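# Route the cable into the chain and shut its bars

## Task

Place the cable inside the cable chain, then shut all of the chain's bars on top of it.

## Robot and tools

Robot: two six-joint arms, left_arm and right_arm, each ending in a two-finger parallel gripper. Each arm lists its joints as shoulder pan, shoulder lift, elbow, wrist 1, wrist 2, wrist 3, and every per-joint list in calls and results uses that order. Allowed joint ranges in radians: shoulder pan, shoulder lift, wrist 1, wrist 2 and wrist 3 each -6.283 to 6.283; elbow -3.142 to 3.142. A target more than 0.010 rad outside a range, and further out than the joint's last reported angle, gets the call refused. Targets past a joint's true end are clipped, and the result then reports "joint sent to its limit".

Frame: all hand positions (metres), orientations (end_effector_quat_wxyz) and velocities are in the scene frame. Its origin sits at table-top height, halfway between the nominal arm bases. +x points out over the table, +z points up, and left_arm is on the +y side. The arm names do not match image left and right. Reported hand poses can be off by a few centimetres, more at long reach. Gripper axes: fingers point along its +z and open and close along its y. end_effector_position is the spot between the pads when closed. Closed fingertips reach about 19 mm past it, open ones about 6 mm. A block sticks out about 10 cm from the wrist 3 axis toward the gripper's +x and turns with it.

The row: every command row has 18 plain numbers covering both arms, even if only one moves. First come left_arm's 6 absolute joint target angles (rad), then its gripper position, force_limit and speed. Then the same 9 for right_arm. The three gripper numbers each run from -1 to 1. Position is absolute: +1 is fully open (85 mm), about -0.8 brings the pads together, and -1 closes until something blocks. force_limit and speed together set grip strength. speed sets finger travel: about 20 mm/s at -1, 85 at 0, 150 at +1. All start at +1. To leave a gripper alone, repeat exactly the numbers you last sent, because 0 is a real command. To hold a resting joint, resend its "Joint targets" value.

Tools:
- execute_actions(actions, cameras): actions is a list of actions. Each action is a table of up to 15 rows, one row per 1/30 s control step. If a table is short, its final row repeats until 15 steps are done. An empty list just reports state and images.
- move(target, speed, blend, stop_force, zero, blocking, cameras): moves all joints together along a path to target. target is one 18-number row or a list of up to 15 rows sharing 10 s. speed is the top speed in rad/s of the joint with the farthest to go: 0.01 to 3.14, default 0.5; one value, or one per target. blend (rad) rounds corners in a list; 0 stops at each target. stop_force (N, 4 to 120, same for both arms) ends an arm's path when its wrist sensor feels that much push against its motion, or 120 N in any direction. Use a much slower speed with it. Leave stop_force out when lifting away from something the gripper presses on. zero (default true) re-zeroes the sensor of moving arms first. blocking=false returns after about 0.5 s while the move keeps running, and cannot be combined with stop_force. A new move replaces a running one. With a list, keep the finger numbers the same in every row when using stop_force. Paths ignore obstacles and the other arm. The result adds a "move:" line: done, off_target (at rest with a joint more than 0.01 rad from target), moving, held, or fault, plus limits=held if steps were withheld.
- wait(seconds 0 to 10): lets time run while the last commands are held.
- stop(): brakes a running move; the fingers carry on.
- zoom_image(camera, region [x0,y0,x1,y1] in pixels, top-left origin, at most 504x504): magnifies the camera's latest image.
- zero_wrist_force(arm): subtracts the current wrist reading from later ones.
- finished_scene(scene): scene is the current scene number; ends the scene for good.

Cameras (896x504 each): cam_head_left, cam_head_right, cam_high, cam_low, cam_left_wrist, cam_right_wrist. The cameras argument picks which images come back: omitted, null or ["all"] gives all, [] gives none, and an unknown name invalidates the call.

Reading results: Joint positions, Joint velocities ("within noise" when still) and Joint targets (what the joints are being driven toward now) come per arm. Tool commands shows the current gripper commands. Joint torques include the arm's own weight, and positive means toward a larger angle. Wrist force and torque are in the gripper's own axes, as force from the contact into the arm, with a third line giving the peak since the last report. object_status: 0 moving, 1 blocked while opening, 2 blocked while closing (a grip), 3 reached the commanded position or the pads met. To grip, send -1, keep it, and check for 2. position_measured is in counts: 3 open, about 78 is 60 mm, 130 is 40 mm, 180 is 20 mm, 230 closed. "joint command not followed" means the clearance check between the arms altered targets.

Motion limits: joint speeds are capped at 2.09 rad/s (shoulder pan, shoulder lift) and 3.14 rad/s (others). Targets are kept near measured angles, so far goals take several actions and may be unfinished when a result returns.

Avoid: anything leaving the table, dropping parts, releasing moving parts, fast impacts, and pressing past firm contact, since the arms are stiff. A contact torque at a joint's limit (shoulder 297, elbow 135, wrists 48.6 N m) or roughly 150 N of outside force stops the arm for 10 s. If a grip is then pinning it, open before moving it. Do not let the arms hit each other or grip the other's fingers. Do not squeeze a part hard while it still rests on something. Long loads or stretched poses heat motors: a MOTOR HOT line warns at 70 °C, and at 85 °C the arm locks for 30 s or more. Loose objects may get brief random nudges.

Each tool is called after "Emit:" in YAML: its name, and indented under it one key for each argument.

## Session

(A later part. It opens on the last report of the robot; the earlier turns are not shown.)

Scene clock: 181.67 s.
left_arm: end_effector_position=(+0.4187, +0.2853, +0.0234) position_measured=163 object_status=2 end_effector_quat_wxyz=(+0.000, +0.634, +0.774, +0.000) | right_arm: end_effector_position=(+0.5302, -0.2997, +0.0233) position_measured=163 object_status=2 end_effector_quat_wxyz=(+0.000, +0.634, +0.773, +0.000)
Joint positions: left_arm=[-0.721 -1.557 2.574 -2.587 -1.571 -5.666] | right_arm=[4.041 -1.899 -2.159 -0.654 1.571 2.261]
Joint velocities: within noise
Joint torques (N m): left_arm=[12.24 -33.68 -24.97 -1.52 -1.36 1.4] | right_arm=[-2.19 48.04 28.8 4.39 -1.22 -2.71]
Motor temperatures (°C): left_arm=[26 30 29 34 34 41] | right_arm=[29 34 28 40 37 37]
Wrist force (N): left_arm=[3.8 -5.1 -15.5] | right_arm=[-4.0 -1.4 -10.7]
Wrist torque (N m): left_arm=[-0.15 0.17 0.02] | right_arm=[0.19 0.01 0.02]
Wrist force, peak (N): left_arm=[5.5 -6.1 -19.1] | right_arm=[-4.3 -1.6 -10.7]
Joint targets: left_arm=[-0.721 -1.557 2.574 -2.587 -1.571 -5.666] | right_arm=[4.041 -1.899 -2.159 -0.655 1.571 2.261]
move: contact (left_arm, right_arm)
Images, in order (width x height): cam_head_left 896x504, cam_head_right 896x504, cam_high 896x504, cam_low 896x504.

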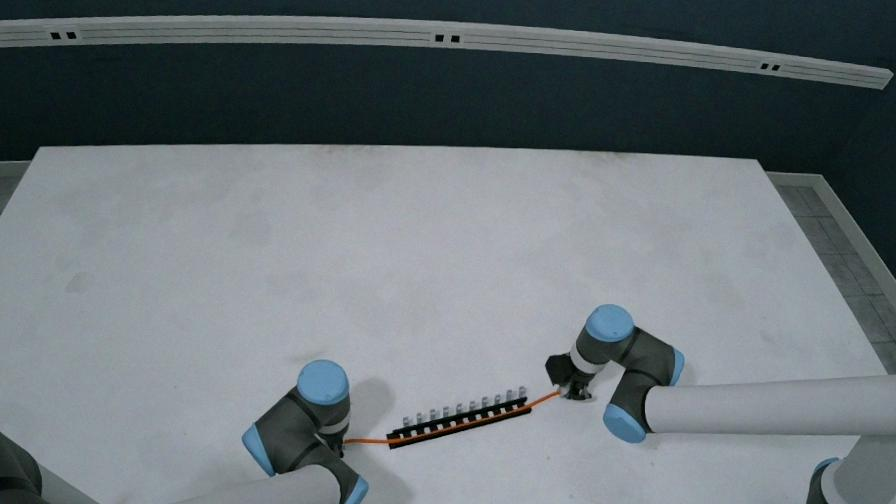

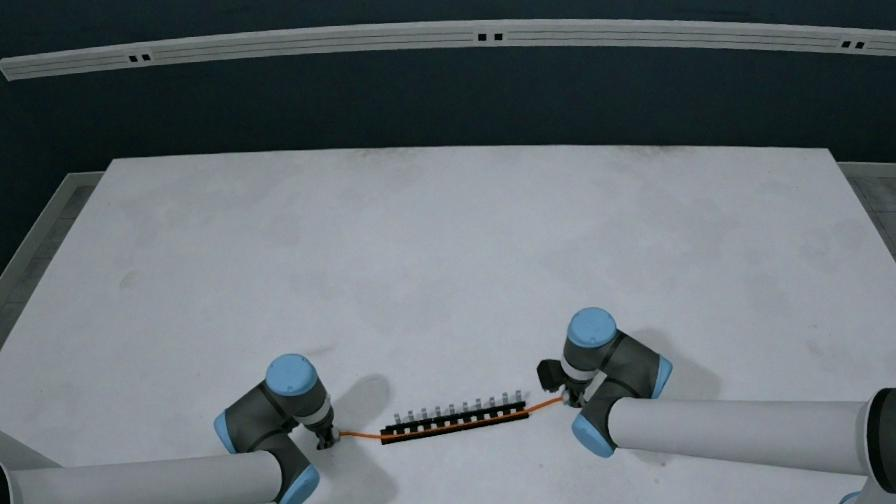

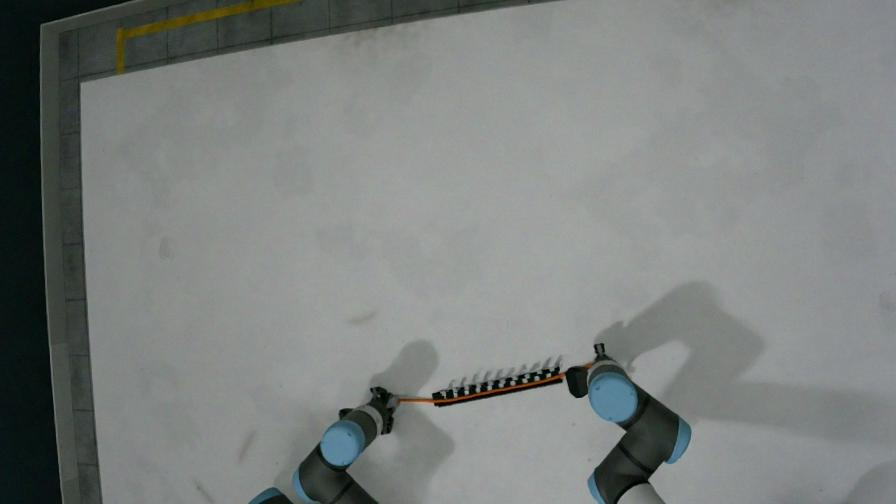

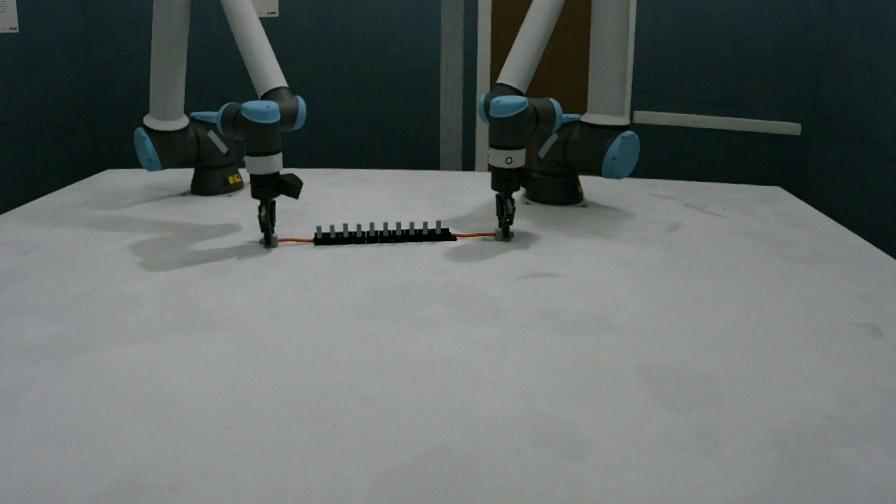

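Emit:
move:
  target:
    - [-0.7213,-1.557,2.5741,-2.5873,-1.571,-5.6659,0.0,0,-1,4.0414,-1.899,-2.1589,-0.6545,1.571,2.2614,0.0,0,-1]
    - [-0.7213,-1.80,2.5741,-2.3448,-1.571,-5.6659,0.0,0,-1,4.0414,-1.70,-2.1589,-0.8535,1.571,2.2614,0.0,0,-1]
  speed: 0.25

Emit:
zoom_image:
  camera: "cam_high"
  region: [370, 330, 640, 450]

Emit:
zoom_image:
  camera: "cam_head_right"
  region: [330, 350, 600, 470]

Emit:
zoom_image:
  camera: "cam_low"
  region: [260, 200, 520, 260]

Scene clock: 197.93 s.
left_arm: end_effector_position=(+0.3899, +0.3124, +0.0938) position_measured=128 object_status=3 end_effector_quat_wxyz=(+0.000, +0.634, +0.774, +0.000) | right_arm: end_effector_position=(+0.5076, -0.3275, +0.1285) position_measured=128 object_status=3 end_effector_quat_wxyz=(+0.000, +0.634, +0.773, +0.000)
Joint positions: left_arm=[-0.721 -1.8 2.574 -2.345 -1.571 -5.666] | right_arm=[4.041 -1.7 -2.159 -0.853 1.571 2.261]
Joint velocities: within noise
Joint torques (N m): left_arm=[7.81 -26.91 -31.94 -1.51 -1.22 2.02] | right_arm=[-4.51 64.64 35.01 1.25 -1.17 -3.1]
Motor temperatures (°C): left_arm=[26 30 29 34 34 41] | right_arm=[29 34 28 40 37 37]
Wrist force (N): left_arm=[-0.6 -0.4 0.1] | right_arm=[0.6 -0.2 0.2]
Wrist torque (N m): left_arm=[-0.10 0.11 -0.02] | right_arm=[-0.05 -0.07 0.07]
Wrist force, peak (N): left_arm=[3.6 -5.0 -15.2] | right_arm=[-4.3 -1.0 -11.0]
Joint targets: left_arm=[-0.721 -1.800 2.574 -2.345 -1.571 -5.666] | right_arm=[4.041 -1.700 -2.159 -0.853 1.571 2.261]
move: done

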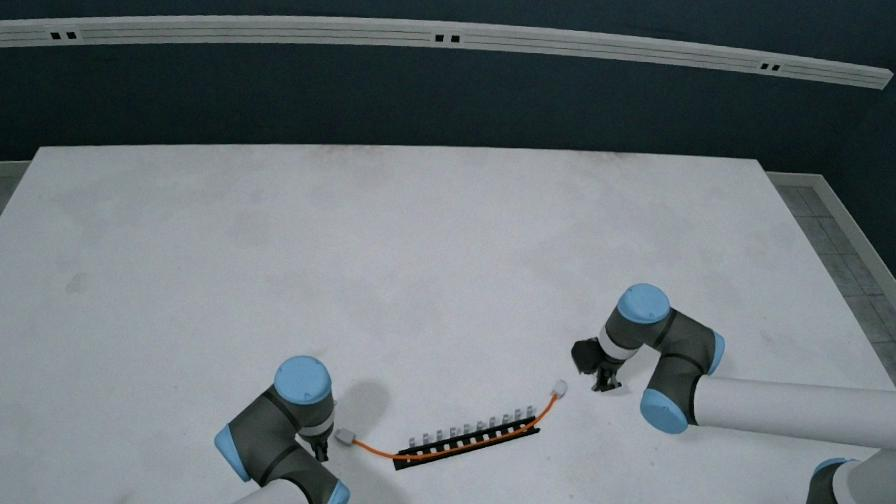

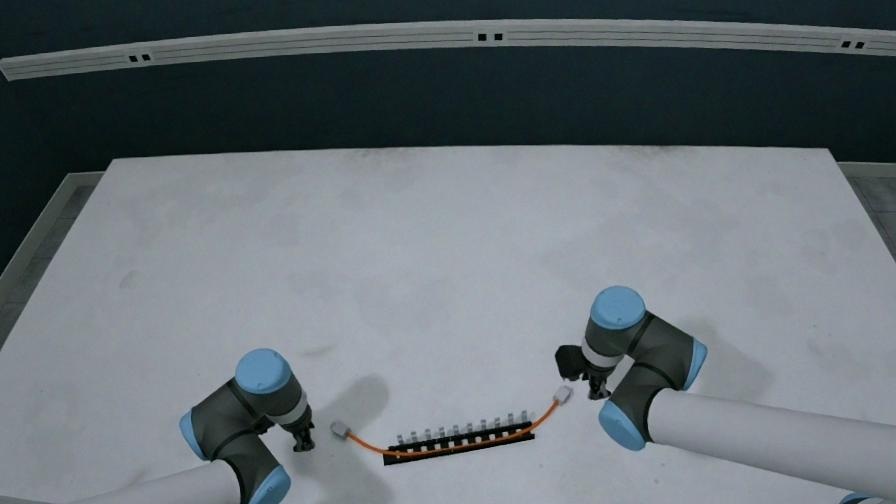

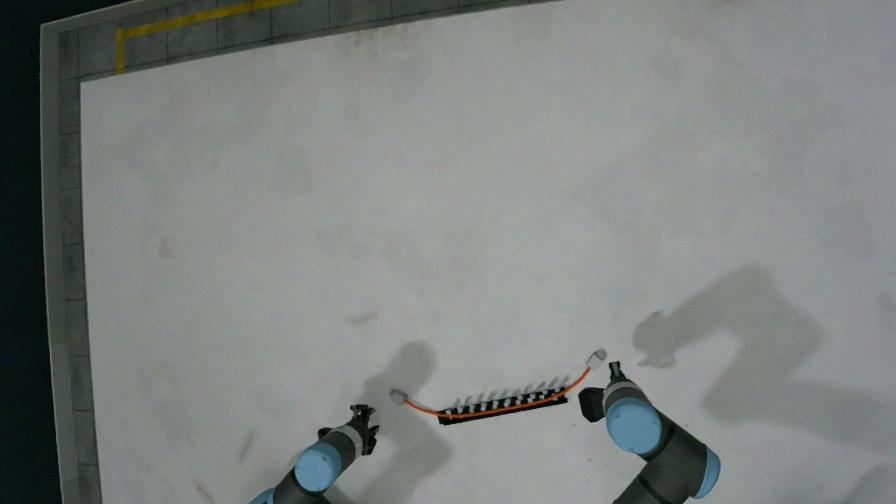

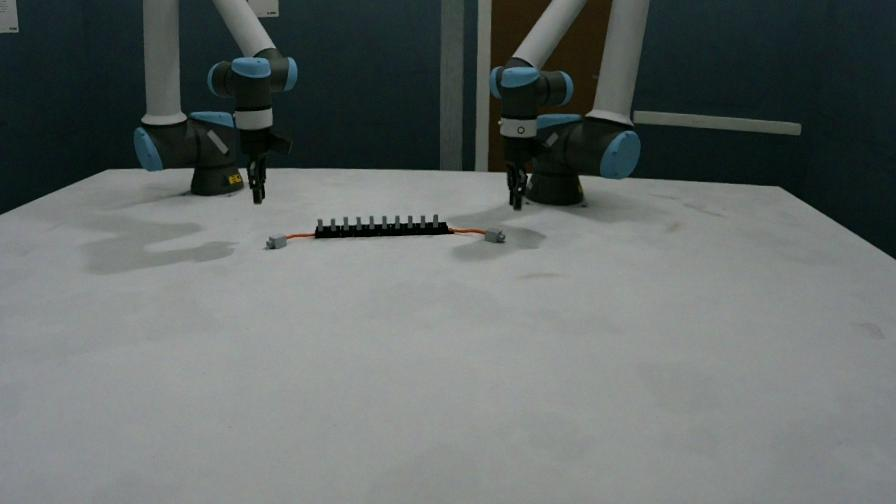

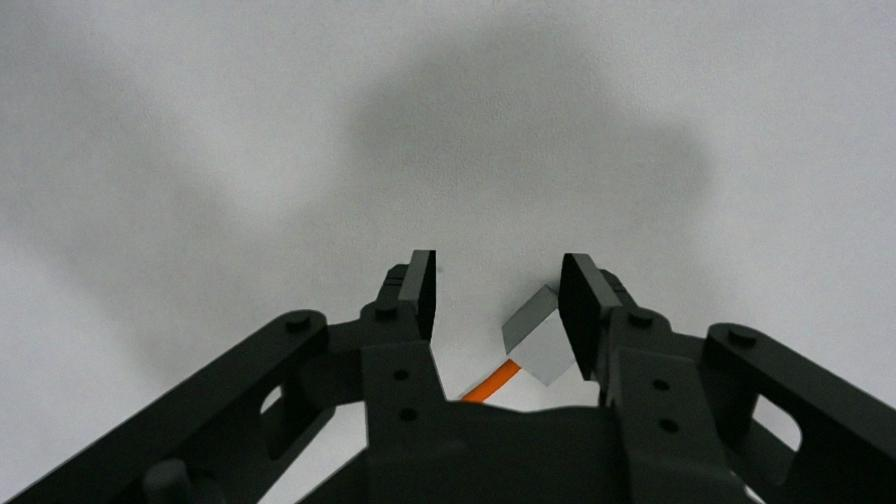

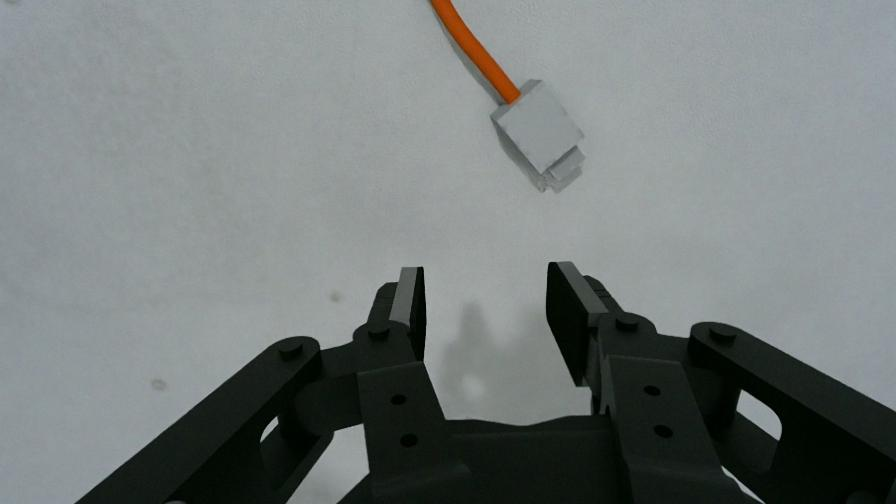

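Scaled by 1.867 from the camera's 896x504 image, which has a finer 1280x720 frame.

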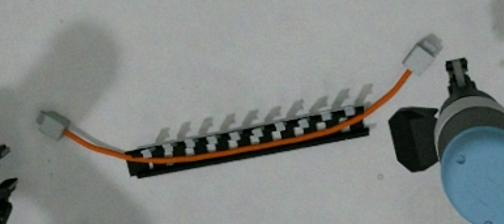

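Scaled by 1.867 from the camera's 896x504 image, which has a finer 1280x720 frame.

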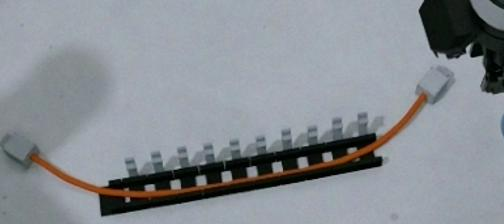

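Scaled by 1.938 from the camera's 896x504 image, which has a finer 1280x720 frame.

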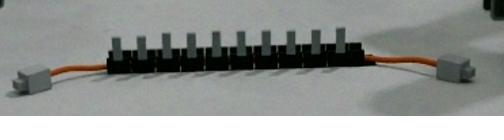

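Emit:
move:
  target: [-0.25,-1.80,2.5741,-2.3448,-1.571,-5.6659,0.0,0,-1,4.3184,-1.9664,-1.8187,-0.9273,1.571,4.0884,-1,0.3,0]
  speed: 0.5
  cameras: ["cam_right_wrist","cam_low"]

Emit:
zoom_image:
  camera: "cam_low"
  region: [290, 190, 470, 260]

Scene clock: 212.90 s.
left_arm: end_effector_position=(+0.4097, +0.5105, +0.0939) position_measured=128 object_status=3 end_effector_quat_wxyz=(+0.000, +0.436, +0.900, +0.000) | right_arm: end_effector_position=(+0.4564, -0.0276, +0.1192) position_measured=232 object_status=3 end_effector_quat_wxyz=(+0.000, +0.994, +0.109, +0.000)
Joint positions: left_arm=[-0.25 -1.8 2.574 -2.345 -1.571 -5.666] | right_arm=[4.318 -1.966 -1.819 -0.927 1.571 4.088]
Joint velocities: within noise
Joint torques (N m): left_arm=[17.82 -23.86 -40.78 -5.02 -1.33 1.8] | right_arm=[11.87 60.85 50.02 1.18 -1.15 2.55]
Motor temperatures (°C): left_arm=[26 30 29 34 34 41] | right_arm=[29 34 28 40 37 37]
Wrist force (N): left_arm=[-0.1 -0.5 0.5] | right_arm=[-0.6 0.6 0.6]
Wrist torque (N m): left_arm=[-0.13 0.07 0.00] | right_arm=[0.09 0.08 -0.01]
Wrist force, peak (N): left_arm=[-0.7 -1.2 0.5] | right_arm=[-0.6 0.8 0.3]
Joint targets: left_arm=[-0.250 -1.800 2.574 -2.345 -1.571 -5.666] | right_arm=[4.318 -1.966 -1.819 -0.927 1.571 4.088]
move: done
Images, in order (width x height): cam_low 896x504, cam_right_wrist 896x504.

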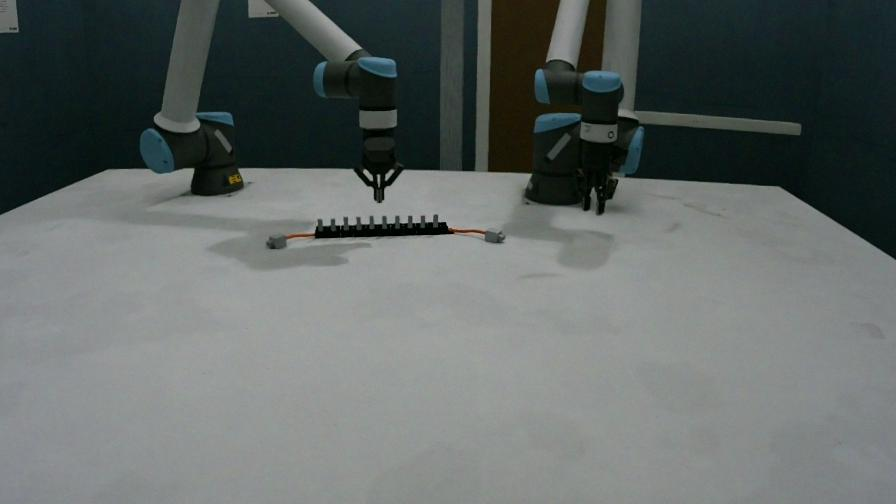

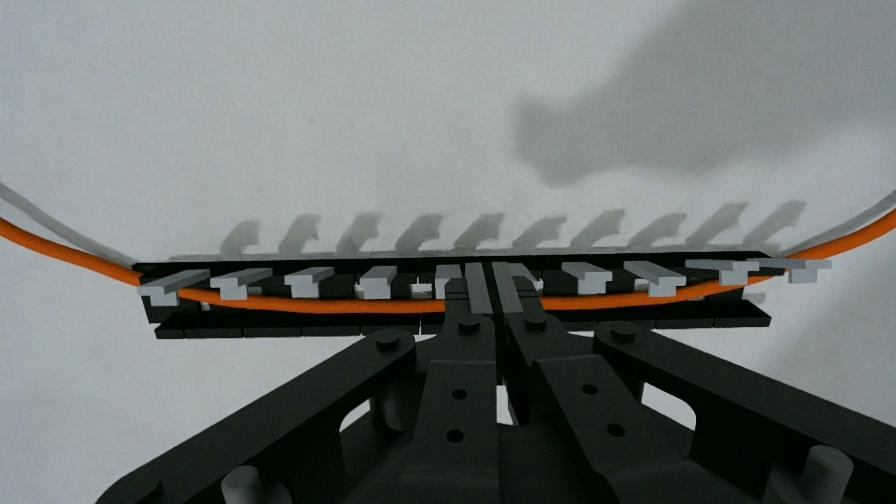

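Scaled by 2.800 from the camera's 896x504 image, which has a finer 1280x720 frame.

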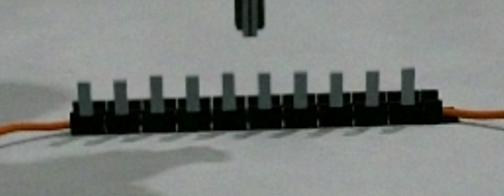

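Emit:
move:
  target:
    - [-0.25,-1.80,2.5741,-2.3448,-1.571,-5.6659,0.0,0,-1,4.3166,-2.0459,-1.8195,-0.8470,1.571,4.0686,-1,0.3,0]
    - [-0.25,-1.80,2.5741,-2.3448,-1.571,-5.6659,0.0,0,-1,4.3690,-1.9964,-1.9,-0.8160,1.571,4.1210,-1,0.3,0]
  speed: 0.08
  stop_force: 12
  cameras: ["cam_right_wrist","cam_low"]

Scene clock: 231.93 s.
left_arm: end_effector_position=(+0.4097, +0.5106, +0.0939) position_measured=128 object_status=3 end_effector_quat_wxyz=(+0.000, +0.436, +0.900, +0.000) | right_arm: end_effector_position=(+0.4131, -0.0267, +0.0632) position_measured=232 object_status=3 end_effector_quat_wxyz=(+0.000, +0.993, +0.118, +0.000)
Joint positions: left_arm=[-0.25 -1.8 2.574 -2.345 -1.571 -5.666] | right_arm=[4.369 -1.996 -1.9 -0.816 1.571 4.121]
Joint velocities: within noise
Joint torques (N m): left_arm=[13.59 -23.86 -38.9 -5.04 -1.24 1.79] | right_arm=[10.23 88.96 34.42 8.03 -0.87 2.06]
Motor temperatures (°C): left_arm=[26 30 29 34 34 41] | right_arm=[29 34 28 40 37 36]
Wrist force (N): left_arm=[-0.3 -1.0 0.7] | right_arm=[0.2 0.5 0.3]
Wrist torque (N m): left_arm=[-0.20 0.09 0.01] | right_arm=[0.05 -0.02 0.00]
Wrist force, peak (N): left_arm=[-0.2 -1.2 0.8] | right_arm=[-0.7 0.8 0.7]
Joint targets: left_arm=[-0.250 -1.800 2.574 -2.345 -1.571 -5.666] | right_arm=[4.369 -1.996 -1.900 -0.816 1.571 4.121]
move: done
Images, in order (width x height): cam_low 896x504, cam_right_wrist 896x504.

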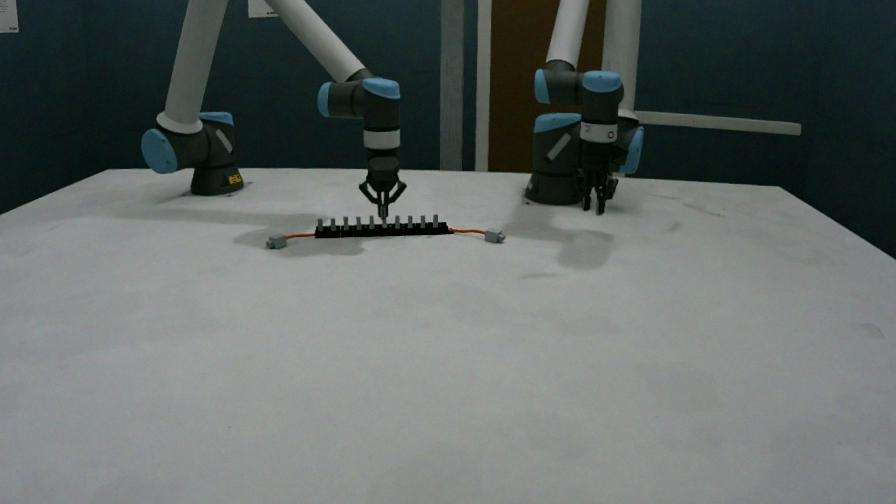

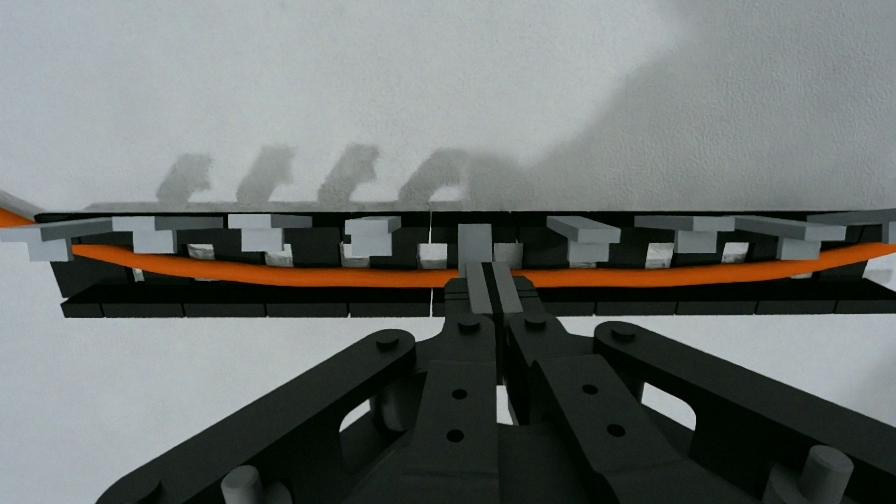

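Emit:
move:
  target: [-0.25,-1.80,2.5741,-2.3448,-1.571,-5.6659,0.0,0,-1,4.3758,-2.0144,-1.9193,-0.7787,1.571,4.1278,-1,0.3,0]
  speed: 0.02
  stop_force: 25
  cameras: ["cam_right_wrist"]

Emit:
move:
  target: [-0.25,-1.80,2.5741,-2.3448,-1.571,-5.6659,0.0,0,-1,4.3758,-1.9434,-1.9193,-0.8497,1.571,4.1278,-1,0.3,0]
  speed: 0.15
  cameras: ["cam_right_wrist"]

Emit:
zoom_image:
  camera: "cam_right_wrist"
  region: [350, 150, 650, 330]

Scene clock: 239.43 s.
left_arm: end_effector_position=(+0.4097, +0.5106, +0.0939) position_measured=128 object_status=3 end_effector_quat_wxyz=(+0.000, +0.436, +0.900, +0.000) | right_arm: end_effector_position=(+0.4076, -0.0280, +0.0459) position_measured=232 object_status=3 end_effector_quat_wxyz=(+0.000, +0.993, +0.118, +0.000)
Joint positions: left_arm=[-0.25 -1.8 2.574 -2.345 -1.571 -5.666] | right_arm=[4.375 -2.012 -1.917 -0.783 1.571 4.127]
Joint velocities: within noise
Joint torques (N m): left_arm=[9.36 -20.55 -37.09 -5.08 -1.22 1.56] | right_arm=[-5.58 69.2 25.24 -3.21 -0.6 -2.89]
Motor temperatures (°C): left_arm=[26 30 29 34 34 41] | right_arm=[29 34 28 40 37 36]
Wrist force (N): left_arm=[0.2 -0.8 0.6] | right_arm=[3.7 -2.4 -26.6]
Wrist torque (N m): left_arm=[-0.16 0.01 0.00] | right_arm=[0.22 0.11 -0.01]
Wrist force, peak (N): left_arm=[-0.1 -1.1 1.0] | right_arm=[-1.3 7.8 -50.7]
Joint targets: left_arm=[-0.250 -1.800 2.574 -2.345 -1.571 -5.666] | right_arm=[4.375 -2.012 -1.917 -0.783 1.571 4.127]
move: contact (right_arm)
Images, in order (width x height): cam_right_wrist 896x504.

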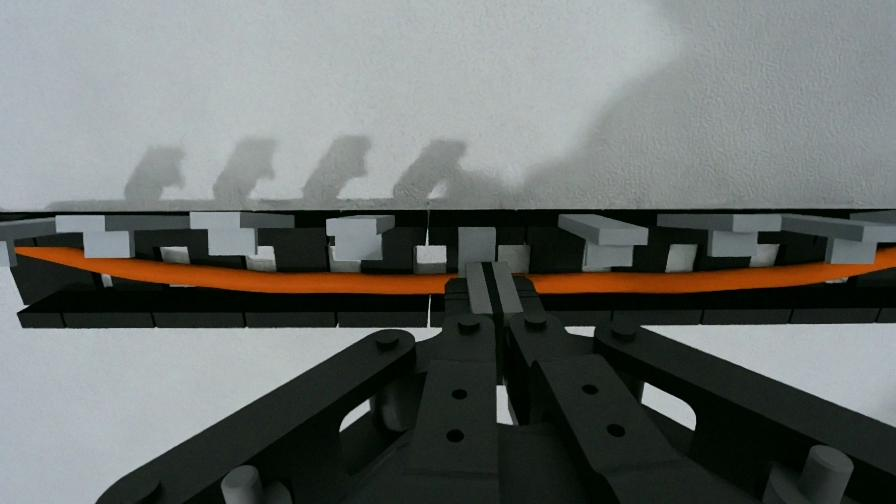

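Scene clock: 240.37 s.
left_arm: end_effector_position=(+0.4097, +0.5106, +0.0939) position_measured=128 object_status=3 end_effector_quat_wxyz=(+0.000, +0.436, +0.900, +0.000) | right_arm: end_effector_position=(+0.4027, -0.0396, +0.0899) position_measured=232 object_status=3 end_effector_quat_wxyz=(+0.000, +0.993, +0.118, +0.000)
Joint positions: left_arm=[-0.25 -1.8 2.574 -2.345 -1.571 -5.666] | right_arm=[4.376 -1.944 -1.919 -0.849 1.571 4.128]
Joint velocities: within noise
Joint torques (N m): left_arm=[8.75 -21.39 -36.88 -4.91 -1.18 1.56] | right_arm=[14.22 85.24 34.93 1.23 -0.74 2.31]
Motor temperatures (°C): left_arm=[26 30 29 34 34 41] | right_arm=[29 34 28 40 37 36]
Wrist force (N): left_arm=[0.1 -0.5 0.7] | right_arm=[0.2 0.2 0.8]
Wrist torque (N m): left_arm=[-0.12 0.02 0.00] | right_arm=[0.02 -0.02 0.03]
Wrist force, peak (N): left_arm=[0.1 -0.8 1.0] | right_arm=[4.1 -2.8 -26.6]
Joint targets: left_arm=[-0.250 -1.800 2.574 -2.345 -1.571 -5.666] | right_arm=[4.376 -1.943 -1.919 -0.850 1.571 4.128]
move: done
Images, in order (width x height): cam_right_wrist 896x504.

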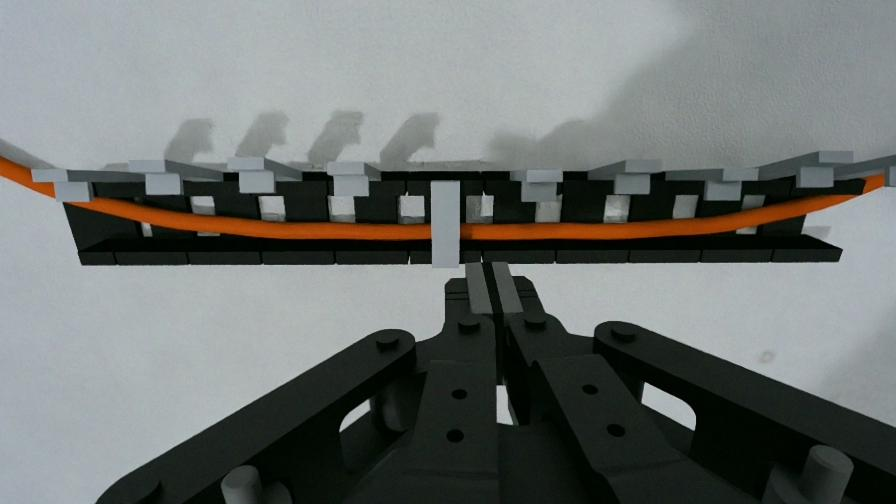

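Scaled by 1.680 from the camera's 896x504 image, which has a finer 1280x720 frame.

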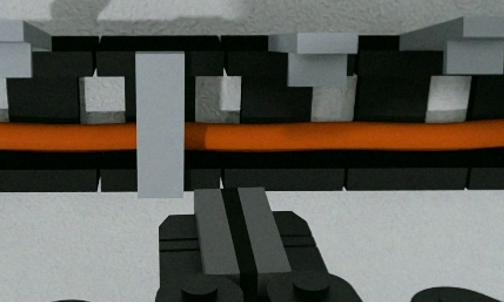

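Emit:
move:
  target:
    - [-0.25,-1.80,2.5741,-2.3448,-1.571,-5.6659,0.0,0,-1,4.2938,-1.9802,-1.8418,-0.8904,1.571,4.0458,-1,0.3,0]
    - [-0.25,-1.80,2.5741,-2.3448,-1.571,-5.6659,0.0,0,-1,4.2938,-2.0201,-1.8616,-0.8307,1.571,4.0458,-1,0.3,0]
    - [-0.25,-1.80,2.5741,-2.3448,-1.571,-5.6659,0.0,0,-1,4.3466,-1.9696,-1.9427,-0.8001,1.571,4.0986,-1,0.3,0]
  speed: [0.25,0.12,0.1]
  cameras: ["cam_right_wrist"]

Emit:
move:
  target: [-0.25,-1.80,2.5741,-2.3448,-1.571,-5.6659,0.0,0,-1,4.3538,-1.9885,-1.9619,-0.7620,1.571,4.1058,-1,0.3,0]
  speed: 0.02
  stop_force: 25
  cameras: ["cam_right_wrist"]

Emit:
move:
  target:
    - [-0.25,-1.80,2.5741,-2.3448,-1.571,-5.6659,0.0,0,-1,4.3538,-1.9175,-1.9619,-0.8330,1.571,4.1058,-1,0.3,0]
    - [-0.25,-1.80,2.5741,-2.3448,-1.571,-5.6659,0.0,0,-1,4.2678,-1.9524,-1.8844,-0.8756,1.571,4.0198,-1,0.3,0]
    - [-0.25,-1.80,2.5741,-2.3448,-1.571,-5.6659,0.0,0,-1,4.2678,-1.9935,-1.9045,-0.8144,1.571,4.0198,-1,0.3,0]
    - [-0.25,-1.80,2.5741,-2.3448,-1.571,-5.6659,0.0,0,-1,4.3210,-1.9414,-1.9866,-0.7844,1.571,4.0730,-1,0.3,0]
  speed: [0.2,0.25,0.12,0.1]
  cameras: ["cam_right_wrist"]

Scene clock: 269.13 s.
left_arm: end_effector_position=(+0.4097, +0.5106, +0.0939) position_measured=128 object_status=3 end_effector_quat_wxyz=(+0.000, +0.436, +0.900, +0.000) | right_arm: end_effector_position=(+0.4205, -0.0564, +0.0632) position_measured=232 object_status=3 end_effector_quat_wxyz=(+0.000, +0.993, +0.118, +0.000)
Joint positions: left_arm=[-0.25 -1.8 2.574 -2.345 -1.571 -5.666] | right_arm=[4.346 -1.97 -1.942 -0.8 1.571 4.098]
Joint velocities: within noise
Joint torques (N m): left_arm=[4.15 -20.5 -35.28 -4.92 -1.26 1.5] | right_arm=[12.63 86.92 32.62 8.08 -0.84 2.24]
Motor temperatures (°C): left_arm=[26 30 29 34 34 41] | right_arm=[29 34 28 40 37 36]
Wrist force (N): left_arm=[0.1 -0.4 0.5] | right_arm=[-0.1 0.7 0.6]
Wrist torque (N m): left_arm=[-0.10 0.02 0.00] | right_arm=[0.10 0.02 0.00]
Wrist force, peak (N): left_arm=[0.1 -1.4 0.4] | right_arm=[2.1 0.5 -0.6]
Joint targets: left_arm=[-0.250 -1.800 2.574 -2.345 -1.571 -5.666] | right_arm=[4.347 -1.970 -1.943 -0.800 1.571 4.099]
move: done
Images, in order (width x height): cam_right_wrist 896x504.

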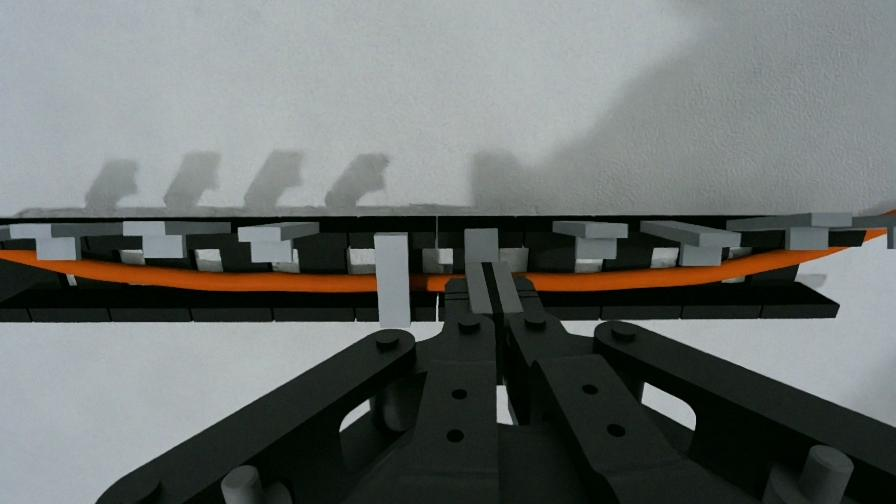

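Scene clock: 272.13 s.
left_arm: end_effector_position=(+0.4097, +0.5106, +0.0939) position_measured=128 object_status=3 end_effector_quat_wxyz=(+0.000, +0.436, +0.900, +0.000) | right_arm: end_effector_position=(+0.4147, -0.0575, +0.0459) position_measured=232 object_status=3 end_effector_quat_wxyz=(+0.000, +0.993, +0.118, +0.000)
Joint positions: left_arm=[-0.25 -1.8 2.574 -2.345 -1.571 -5.666] | right_arm=[4.353 -1.986 -1.959 -0.767 1.571 4.105]
Joint velocities: within noise
Joint torques (N m): left_arm=[2.83 -18.74 -34.06 -4.9 -1.29 1.34] | right_arm=[-5.77 66.65 23.16 -3.18 -0.54 -2.7]
Motor temperatures (°C): left_arm=[26 30 29 34 34 41] | right_arm=[29 34 28 40 37 36]
Wrist force (N): left_arm=[-0.2 -0.3 0.7] | right_arm=[4.2 -2.4 -26.7]
Wrist torque (N m): left_arm=[-0.10 0.09 0.00] | right_arm=[0.18 0.12 -0.01]
Wrist force, peak (N): left_arm=[0.0 -1.2 1.0] | right_arm=[-1.2 8.2 -52.5]
Joint targets: left_arm=[-0.250 -1.800 2.574 -2.345 -1.571 -5.666] | right_arm=[4.353 -1.986 -1.959 -0.767 1.571 4.105]
move: contact (right_arm)
Images, in order (width x height): cam_right_wrist 896x504.

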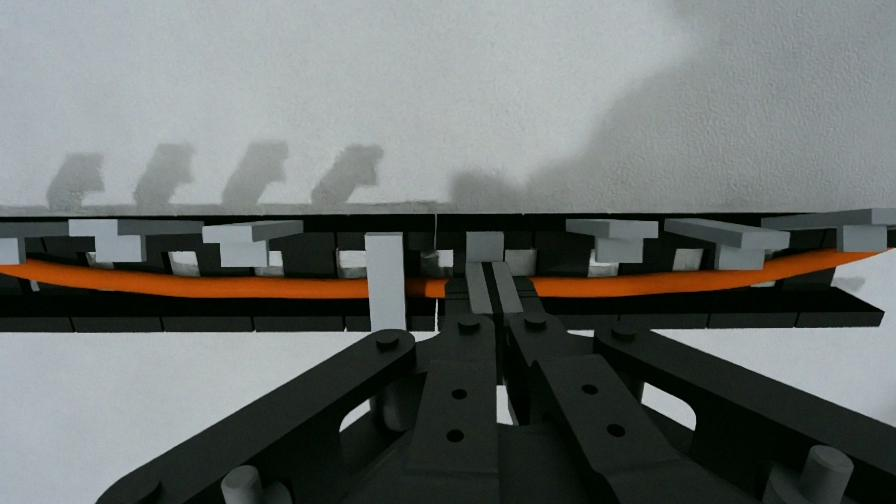

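Scene clock: 274.70 s.
left_arm: end_effector_position=(+0.4097, +0.5106, +0.0939) position_measured=128 object_status=3 end_effector_quat_wxyz=(+0.000, +0.436, +0.900, +0.000) | right_arm: end_effector_position=(+0.4282, -0.0886, +0.0633) position_measured=232 object_status=3 end_effector_quat_wxyz=(+0.000, +0.993, +0.118, +0.000)
Joint positions: left_arm=[-0.25 -1.8 2.574 -2.345 -1.571 -5.666] | right_arm=[4.321 -1.942 -1.986 -0.784 1.571 4.073]
Joint velocities: within noise
Joint torques (N m): left_arm=[-1.13 -17.92 -33.21 -5.05 -1.31 1.09] | right_arm=[11.4 84.37 31.72 7.6 -0.68 2.41]
Motor temperatures (°C): left_arm=[26 30 29 34 34 41] | right_arm=[29 34 28 40 37 36]
Wrist force (N): left_arm=[0.1 -0.8 0.7] | right_arm=[-0.9 -0.2 0.2]
Wrist torque (N m): left_arm=[-0.17 0.03 0.00] | right_arm=[-0.06 0.14 0.02]
Wrist force, peak (N): left_arm=[0.3 -1.2 0.8] | right_arm=[4.1 -1.9 -27.0]
Joint targets: left_arm=[-0.250 -1.800 2.574 -2.345 -1.571 -5.666] | right_arm=[4.321 -1.941 -1.987 -0.784 1.571 4.073]
move: done
Images, in order (width x height): cam_right_wrist 896x504.

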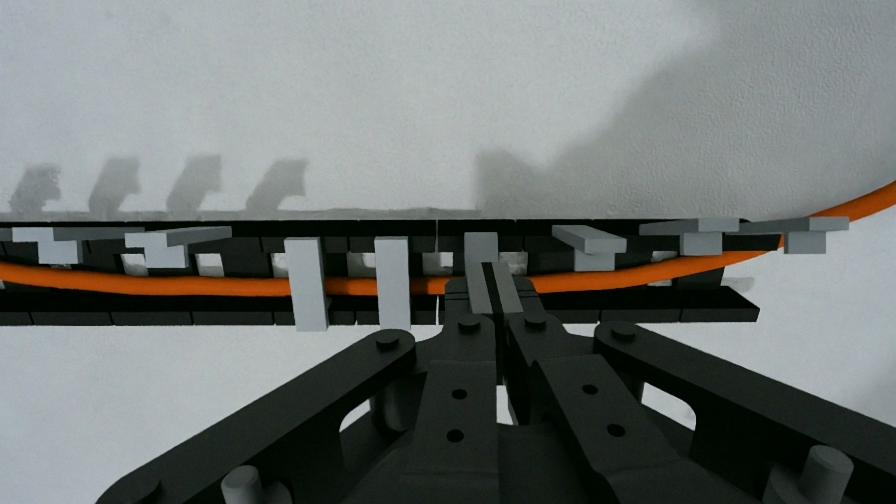

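Emit:
move:
  target: [-0.25,-1.80,2.5741,-2.3448,-1.571,-5.6659,0.0,0,-1,4.3282,-1.9610,-2.0063,-0.7451,1.571,4.0802,-1,0.3,0]
  speed: 0.02
  stop_force: 25
  cameras: []

Emit:
move:
  target:
    - [-0.25,-1.80,2.5741,-2.3448,-1.571,-5.6659,0.0,0,-1,4.3282,-1.8900,-2.0063,-0.8161,1.571,4.0802,-1,0.3,0]
    - [-0.25,-1.80,2.5741,-2.3448,-1.571,-5.6659,0.0,0,-1,4.2404,-1.9255,-1.9250,-0.8619,1.571,3.9924,-1,0.3,0]
    - [-0.25,-1.80,2.5741,-2.3448,-1.571,-5.6659,0.0,0,-1,4.2404,-1.9679,-1.9453,-0.7992,1.571,3.9924,-1,0.3,0]
    - [-0.25,-1.80,2.5741,-2.3448,-1.571,-5.6659,0.0,0,-1,4.2939,-1.9146,-2.0280,-0.7698,1.571,4.0459,-1,0.3,0]
  speed: [0.2,0.25,0.12,0.1]
  cameras: ["cam_right_wrist"]

Emit:
move:
  target: [-0.25,-1.80,2.5741,-2.3448,-1.571,-5.6659,0.0,0,-1,4.3010,-1.9346,-2.0483,-0.7295,1.571,4.0530,-1,0.3,0]
  speed: 0.02
  stop_force: 25
  cameras: []

Emit:
move:
  target:
    - [-0.25,-1.80,2.5741,-2.3448,-1.571,-5.6659,0.0,0,-1,4.3010,-1.8636,-2.0483,-0.8005,1.571,4.0530,-1,0.3,0]
    - [-0.25,-1.80,2.5741,-2.3448,-1.571,-5.6659,0.0,0,-1,4.2111,-1.8998,-1.9629,-0.8497,1.571,3.9631,-1,0.3,0]
    - [-0.25,-1.80,2.5741,-2.3448,-1.571,-5.6659,0.0,0,-1,4.2111,-1.9435,-1.9835,-0.7854,1.571,3.9631,-1,0.3,0]
    - [-0.25,-1.80,2.5741,-2.3448,-1.571,-5.6659,0.0,0,-1,4.2647,-1.8881,-2.0676,-0.7567,1.571,4.0167,-1,0.3,0]
  speed: [0.2,0.25,0.12,0.1]
  cameras: ["cam_right_wrist"]

Scene clock: 303.93 s.
left_arm: end_effector_position=(+0.4097, +0.5106, +0.0939) position_measured=128 object_status=3 end_effector_quat_wxyz=(+0.000, +0.436, +0.900, +0.000) | right_arm: end_effector_position=(+0.4224, -0.0897, +0.0458) position_measured=232 object_status=3 end_effector_quat_wxyz=(+0.000, +0.993, +0.118, +0.000)
Joint positions: left_arm=[-0.25 -1.8 2.574 -2.345 -1.571 -5.666] | right_arm=[4.327 -1.959 -2.004 -0.75 1.571 4.079]
Joint velocities: within noise
Joint torques (N m): left_arm=[-6.1 -16.89 -32.78 -5.01 -1.31 1.28] | right_arm=[-6.44 59.68 22 -3.78 -0.36 -2.66]
Motor temperatures (°C): left_arm=[26 30 29 34 34 41] | right_arm=[29 34 28 40 37 36]
Wrist force (N): left_arm=[-0.3 -1.1 0.4] | right_arm=[4.9 -1.8 -31.5]
Wrist torque (N m): left_arm=[-0.22 0.10 0.00] | right_arm=[0.08 0.19 -0.01]
Wrist force, peak (N): left_arm=[0.0 -0.7 1.4] | right_arm=[-4.2 8.6 -59.8]
Joint targets: left_arm=[-0.250 -1.800 2.574 -2.345 -1.571 -5.666] | right_arm=[4.327 -1.959 -2.004 -0.750 1.571 4.079]
move: contact (right_arm)
No camera images: "cameras" was empty.

Scene clock: 306.53 s.
left_arm: end_effector_position=(+0.4097, +0.5106, +0.0939) position_measured=128 object_status=3 end_effector_quat_wxyz=(+0.000, +0.436, +0.900, +0.000) | right_arm: end_effector_position=(+0.4358, -0.1204, +0.0632) position_measured=232 object_status=3 end_effector_quat_wxyz=(+0.000, +0.993, +0.118, +0.000)
Joint positions: left_arm=[-0.25 -1.8 2.574 -2.345 -1.571 -5.666] | right_arm=[4.294 -1.915 -2.028 -0.77 1.571 4.046]
Joint velocities: within noise
Joint torques (N m): left_arm=[-7.15 -14.45 -33.51 -4.94 -1.18 1.41] | right_arm=[9.41 83.2 30.67 8.03 0.15 1.97]
Motor temperatures (°C): left_arm=[26 30 29 34 34 41] | right_arm=[29 34 28 40 37 36]
Wrist force (N): left_arm=[0.0 -0.4 0.2] | right_arm=[-0.8 -0.9 0.2]
Wrist torque (N m): left_arm=[-0.11 0.04 0.00] | right_arm=[-0.21 0.11 0.02]
Wrist force, peak (N): left_arm=[-0.4 -1.1 1.1] | right_arm=[4.4 -2.0 -31.1]
Joint targets: left_arm=[-0.250 -1.800 2.574 -2.345 -1.571 -5.666] | right_arm=[4.294 -1.915 -2.028 -0.770 1.571 4.046]
move: done
Images, in order (width x height): cam_right_wrist 896x504.

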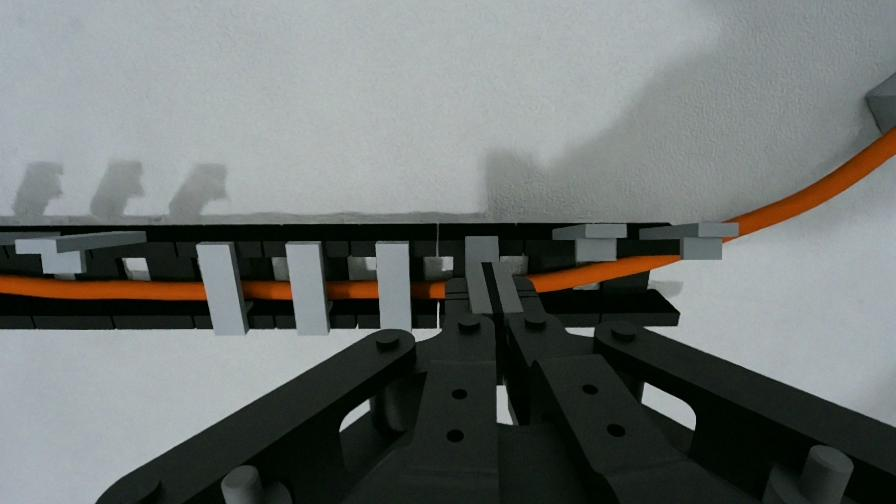

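Scene clock: 309.60 s.
left_arm: end_effector_position=(+0.4097, +0.5106, +0.0939) position_measured=128 object_status=3 end_effector_quat_wxyz=(+0.000, +0.436, +0.900, +0.000) | right_arm: end_effector_position=(+0.4301, -0.1218, +0.0458) position_measured=232 object_status=3 end_effector_quat_wxyz=(+0.000, +0.993, +0.118, +0.000)
Joint positions: left_arm=[-0.25 -1.8 2.574 -2.345 -1.571 -5.666] | right_arm=[4.3 -1.932 -2.046 -0.734 1.571 4.052]
Joint velocities: within noise
Joint torques (N m): left_arm=[-10.32 -14.52 -32.98 -4.92 -1.61 1.38] | right_arm=[-4.29 61.7 23.3 -3.13 -0.14 -3.03]
Motor temperatures (°C): left_arm=[26 30 29 34 34 41] | right_arm=[29 34 28 40 37 36]
Wrist force (N): left_arm=[-0.2 -0.7 0.6] | right_arm=[3.6 -3.6 -26.7]
Wrist torque (N m): left_arm=[-0.15 0.08 0.00] | right_arm=[-0.07 0.18 -0.01]
Wrist force, peak (N): left_arm=[0.0 -1.3 0.7] | right_arm=[-3.0 7.1 -54.0]
Joint targets: left_arm=[-0.250 -1.800 2.574 -2.345 -1.571 -5.666] | right_arm=[4.300 -1.932 -2.046 -0.734 1.571 4.052]
move: contact (right_arm)
No camera images: "cameras" was empty.

Scene clock: 312.23 s.
left_arm: end_effector_position=(+0.4097, +0.5106, +0.0939) position_measured=128 object_status=3 end_effector_quat_wxyz=(+0.000, +0.436, +0.900, +0.000) | right_arm: end_effector_position=(+0.4435, -0.1527, +0.0633) position_measured=232 object_status=3 end_effector_quat_wxyz=(+0.000, +0.993, +0.118, +0.000)
Joint positions: left_arm=[-0.25 -1.8 2.574 -2.345 -1.571 -5.666] | right_arm=[4.265 -1.888 -2.067 -0.757 1.571 4.017]
Joint velocities: within noise
Joint torques (N m): left_arm=[-10.9 -13.46 -33.66 -4.99 -1.41 1.28] | right_arm=[12.41 78.55 32.08 7.99 -0.06 2.38]
Motor temperatures (°C): left_arm=[26 30 29 34 34 41] | right_arm=[29 34 28 40 37 36]
Wrist force (N): left_arm=[0.4 -0.3 0.3] | right_arm=[-0.3 -1.5 0.3]
Wrist torque (N m): left_arm=[-0.09 -0.02 0.00] | right_arm=[-0.27 0.03 0.02]
Wrist force, peak (N): left_arm=[-0.4 -1.0 0.9] | right_arm=[3.5 -3.8 -26.8]
Joint targets: left_arm=[-0.250 -1.800 2.574 -2.345 -1.571 -5.666] | right_arm=[4.265 -1.888 -2.068 -0.757 1.571 4.017]
move: done
Images, in order (width x height): cam_right_wrist 896x504.

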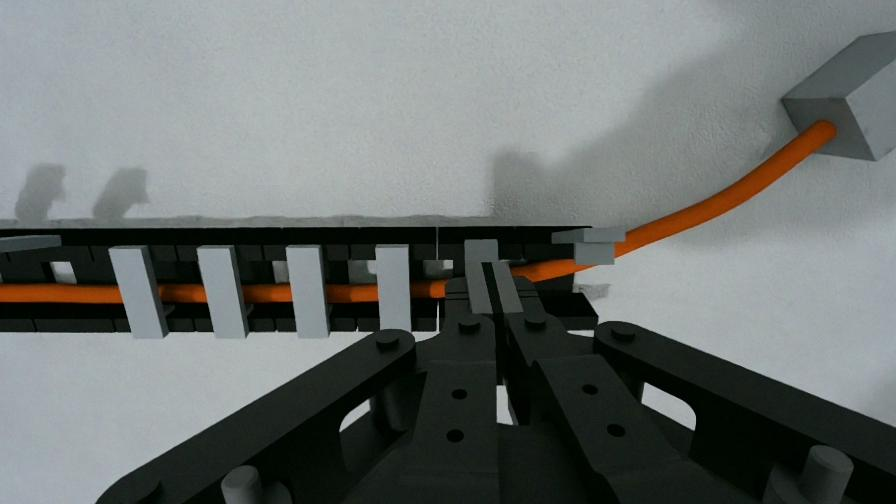

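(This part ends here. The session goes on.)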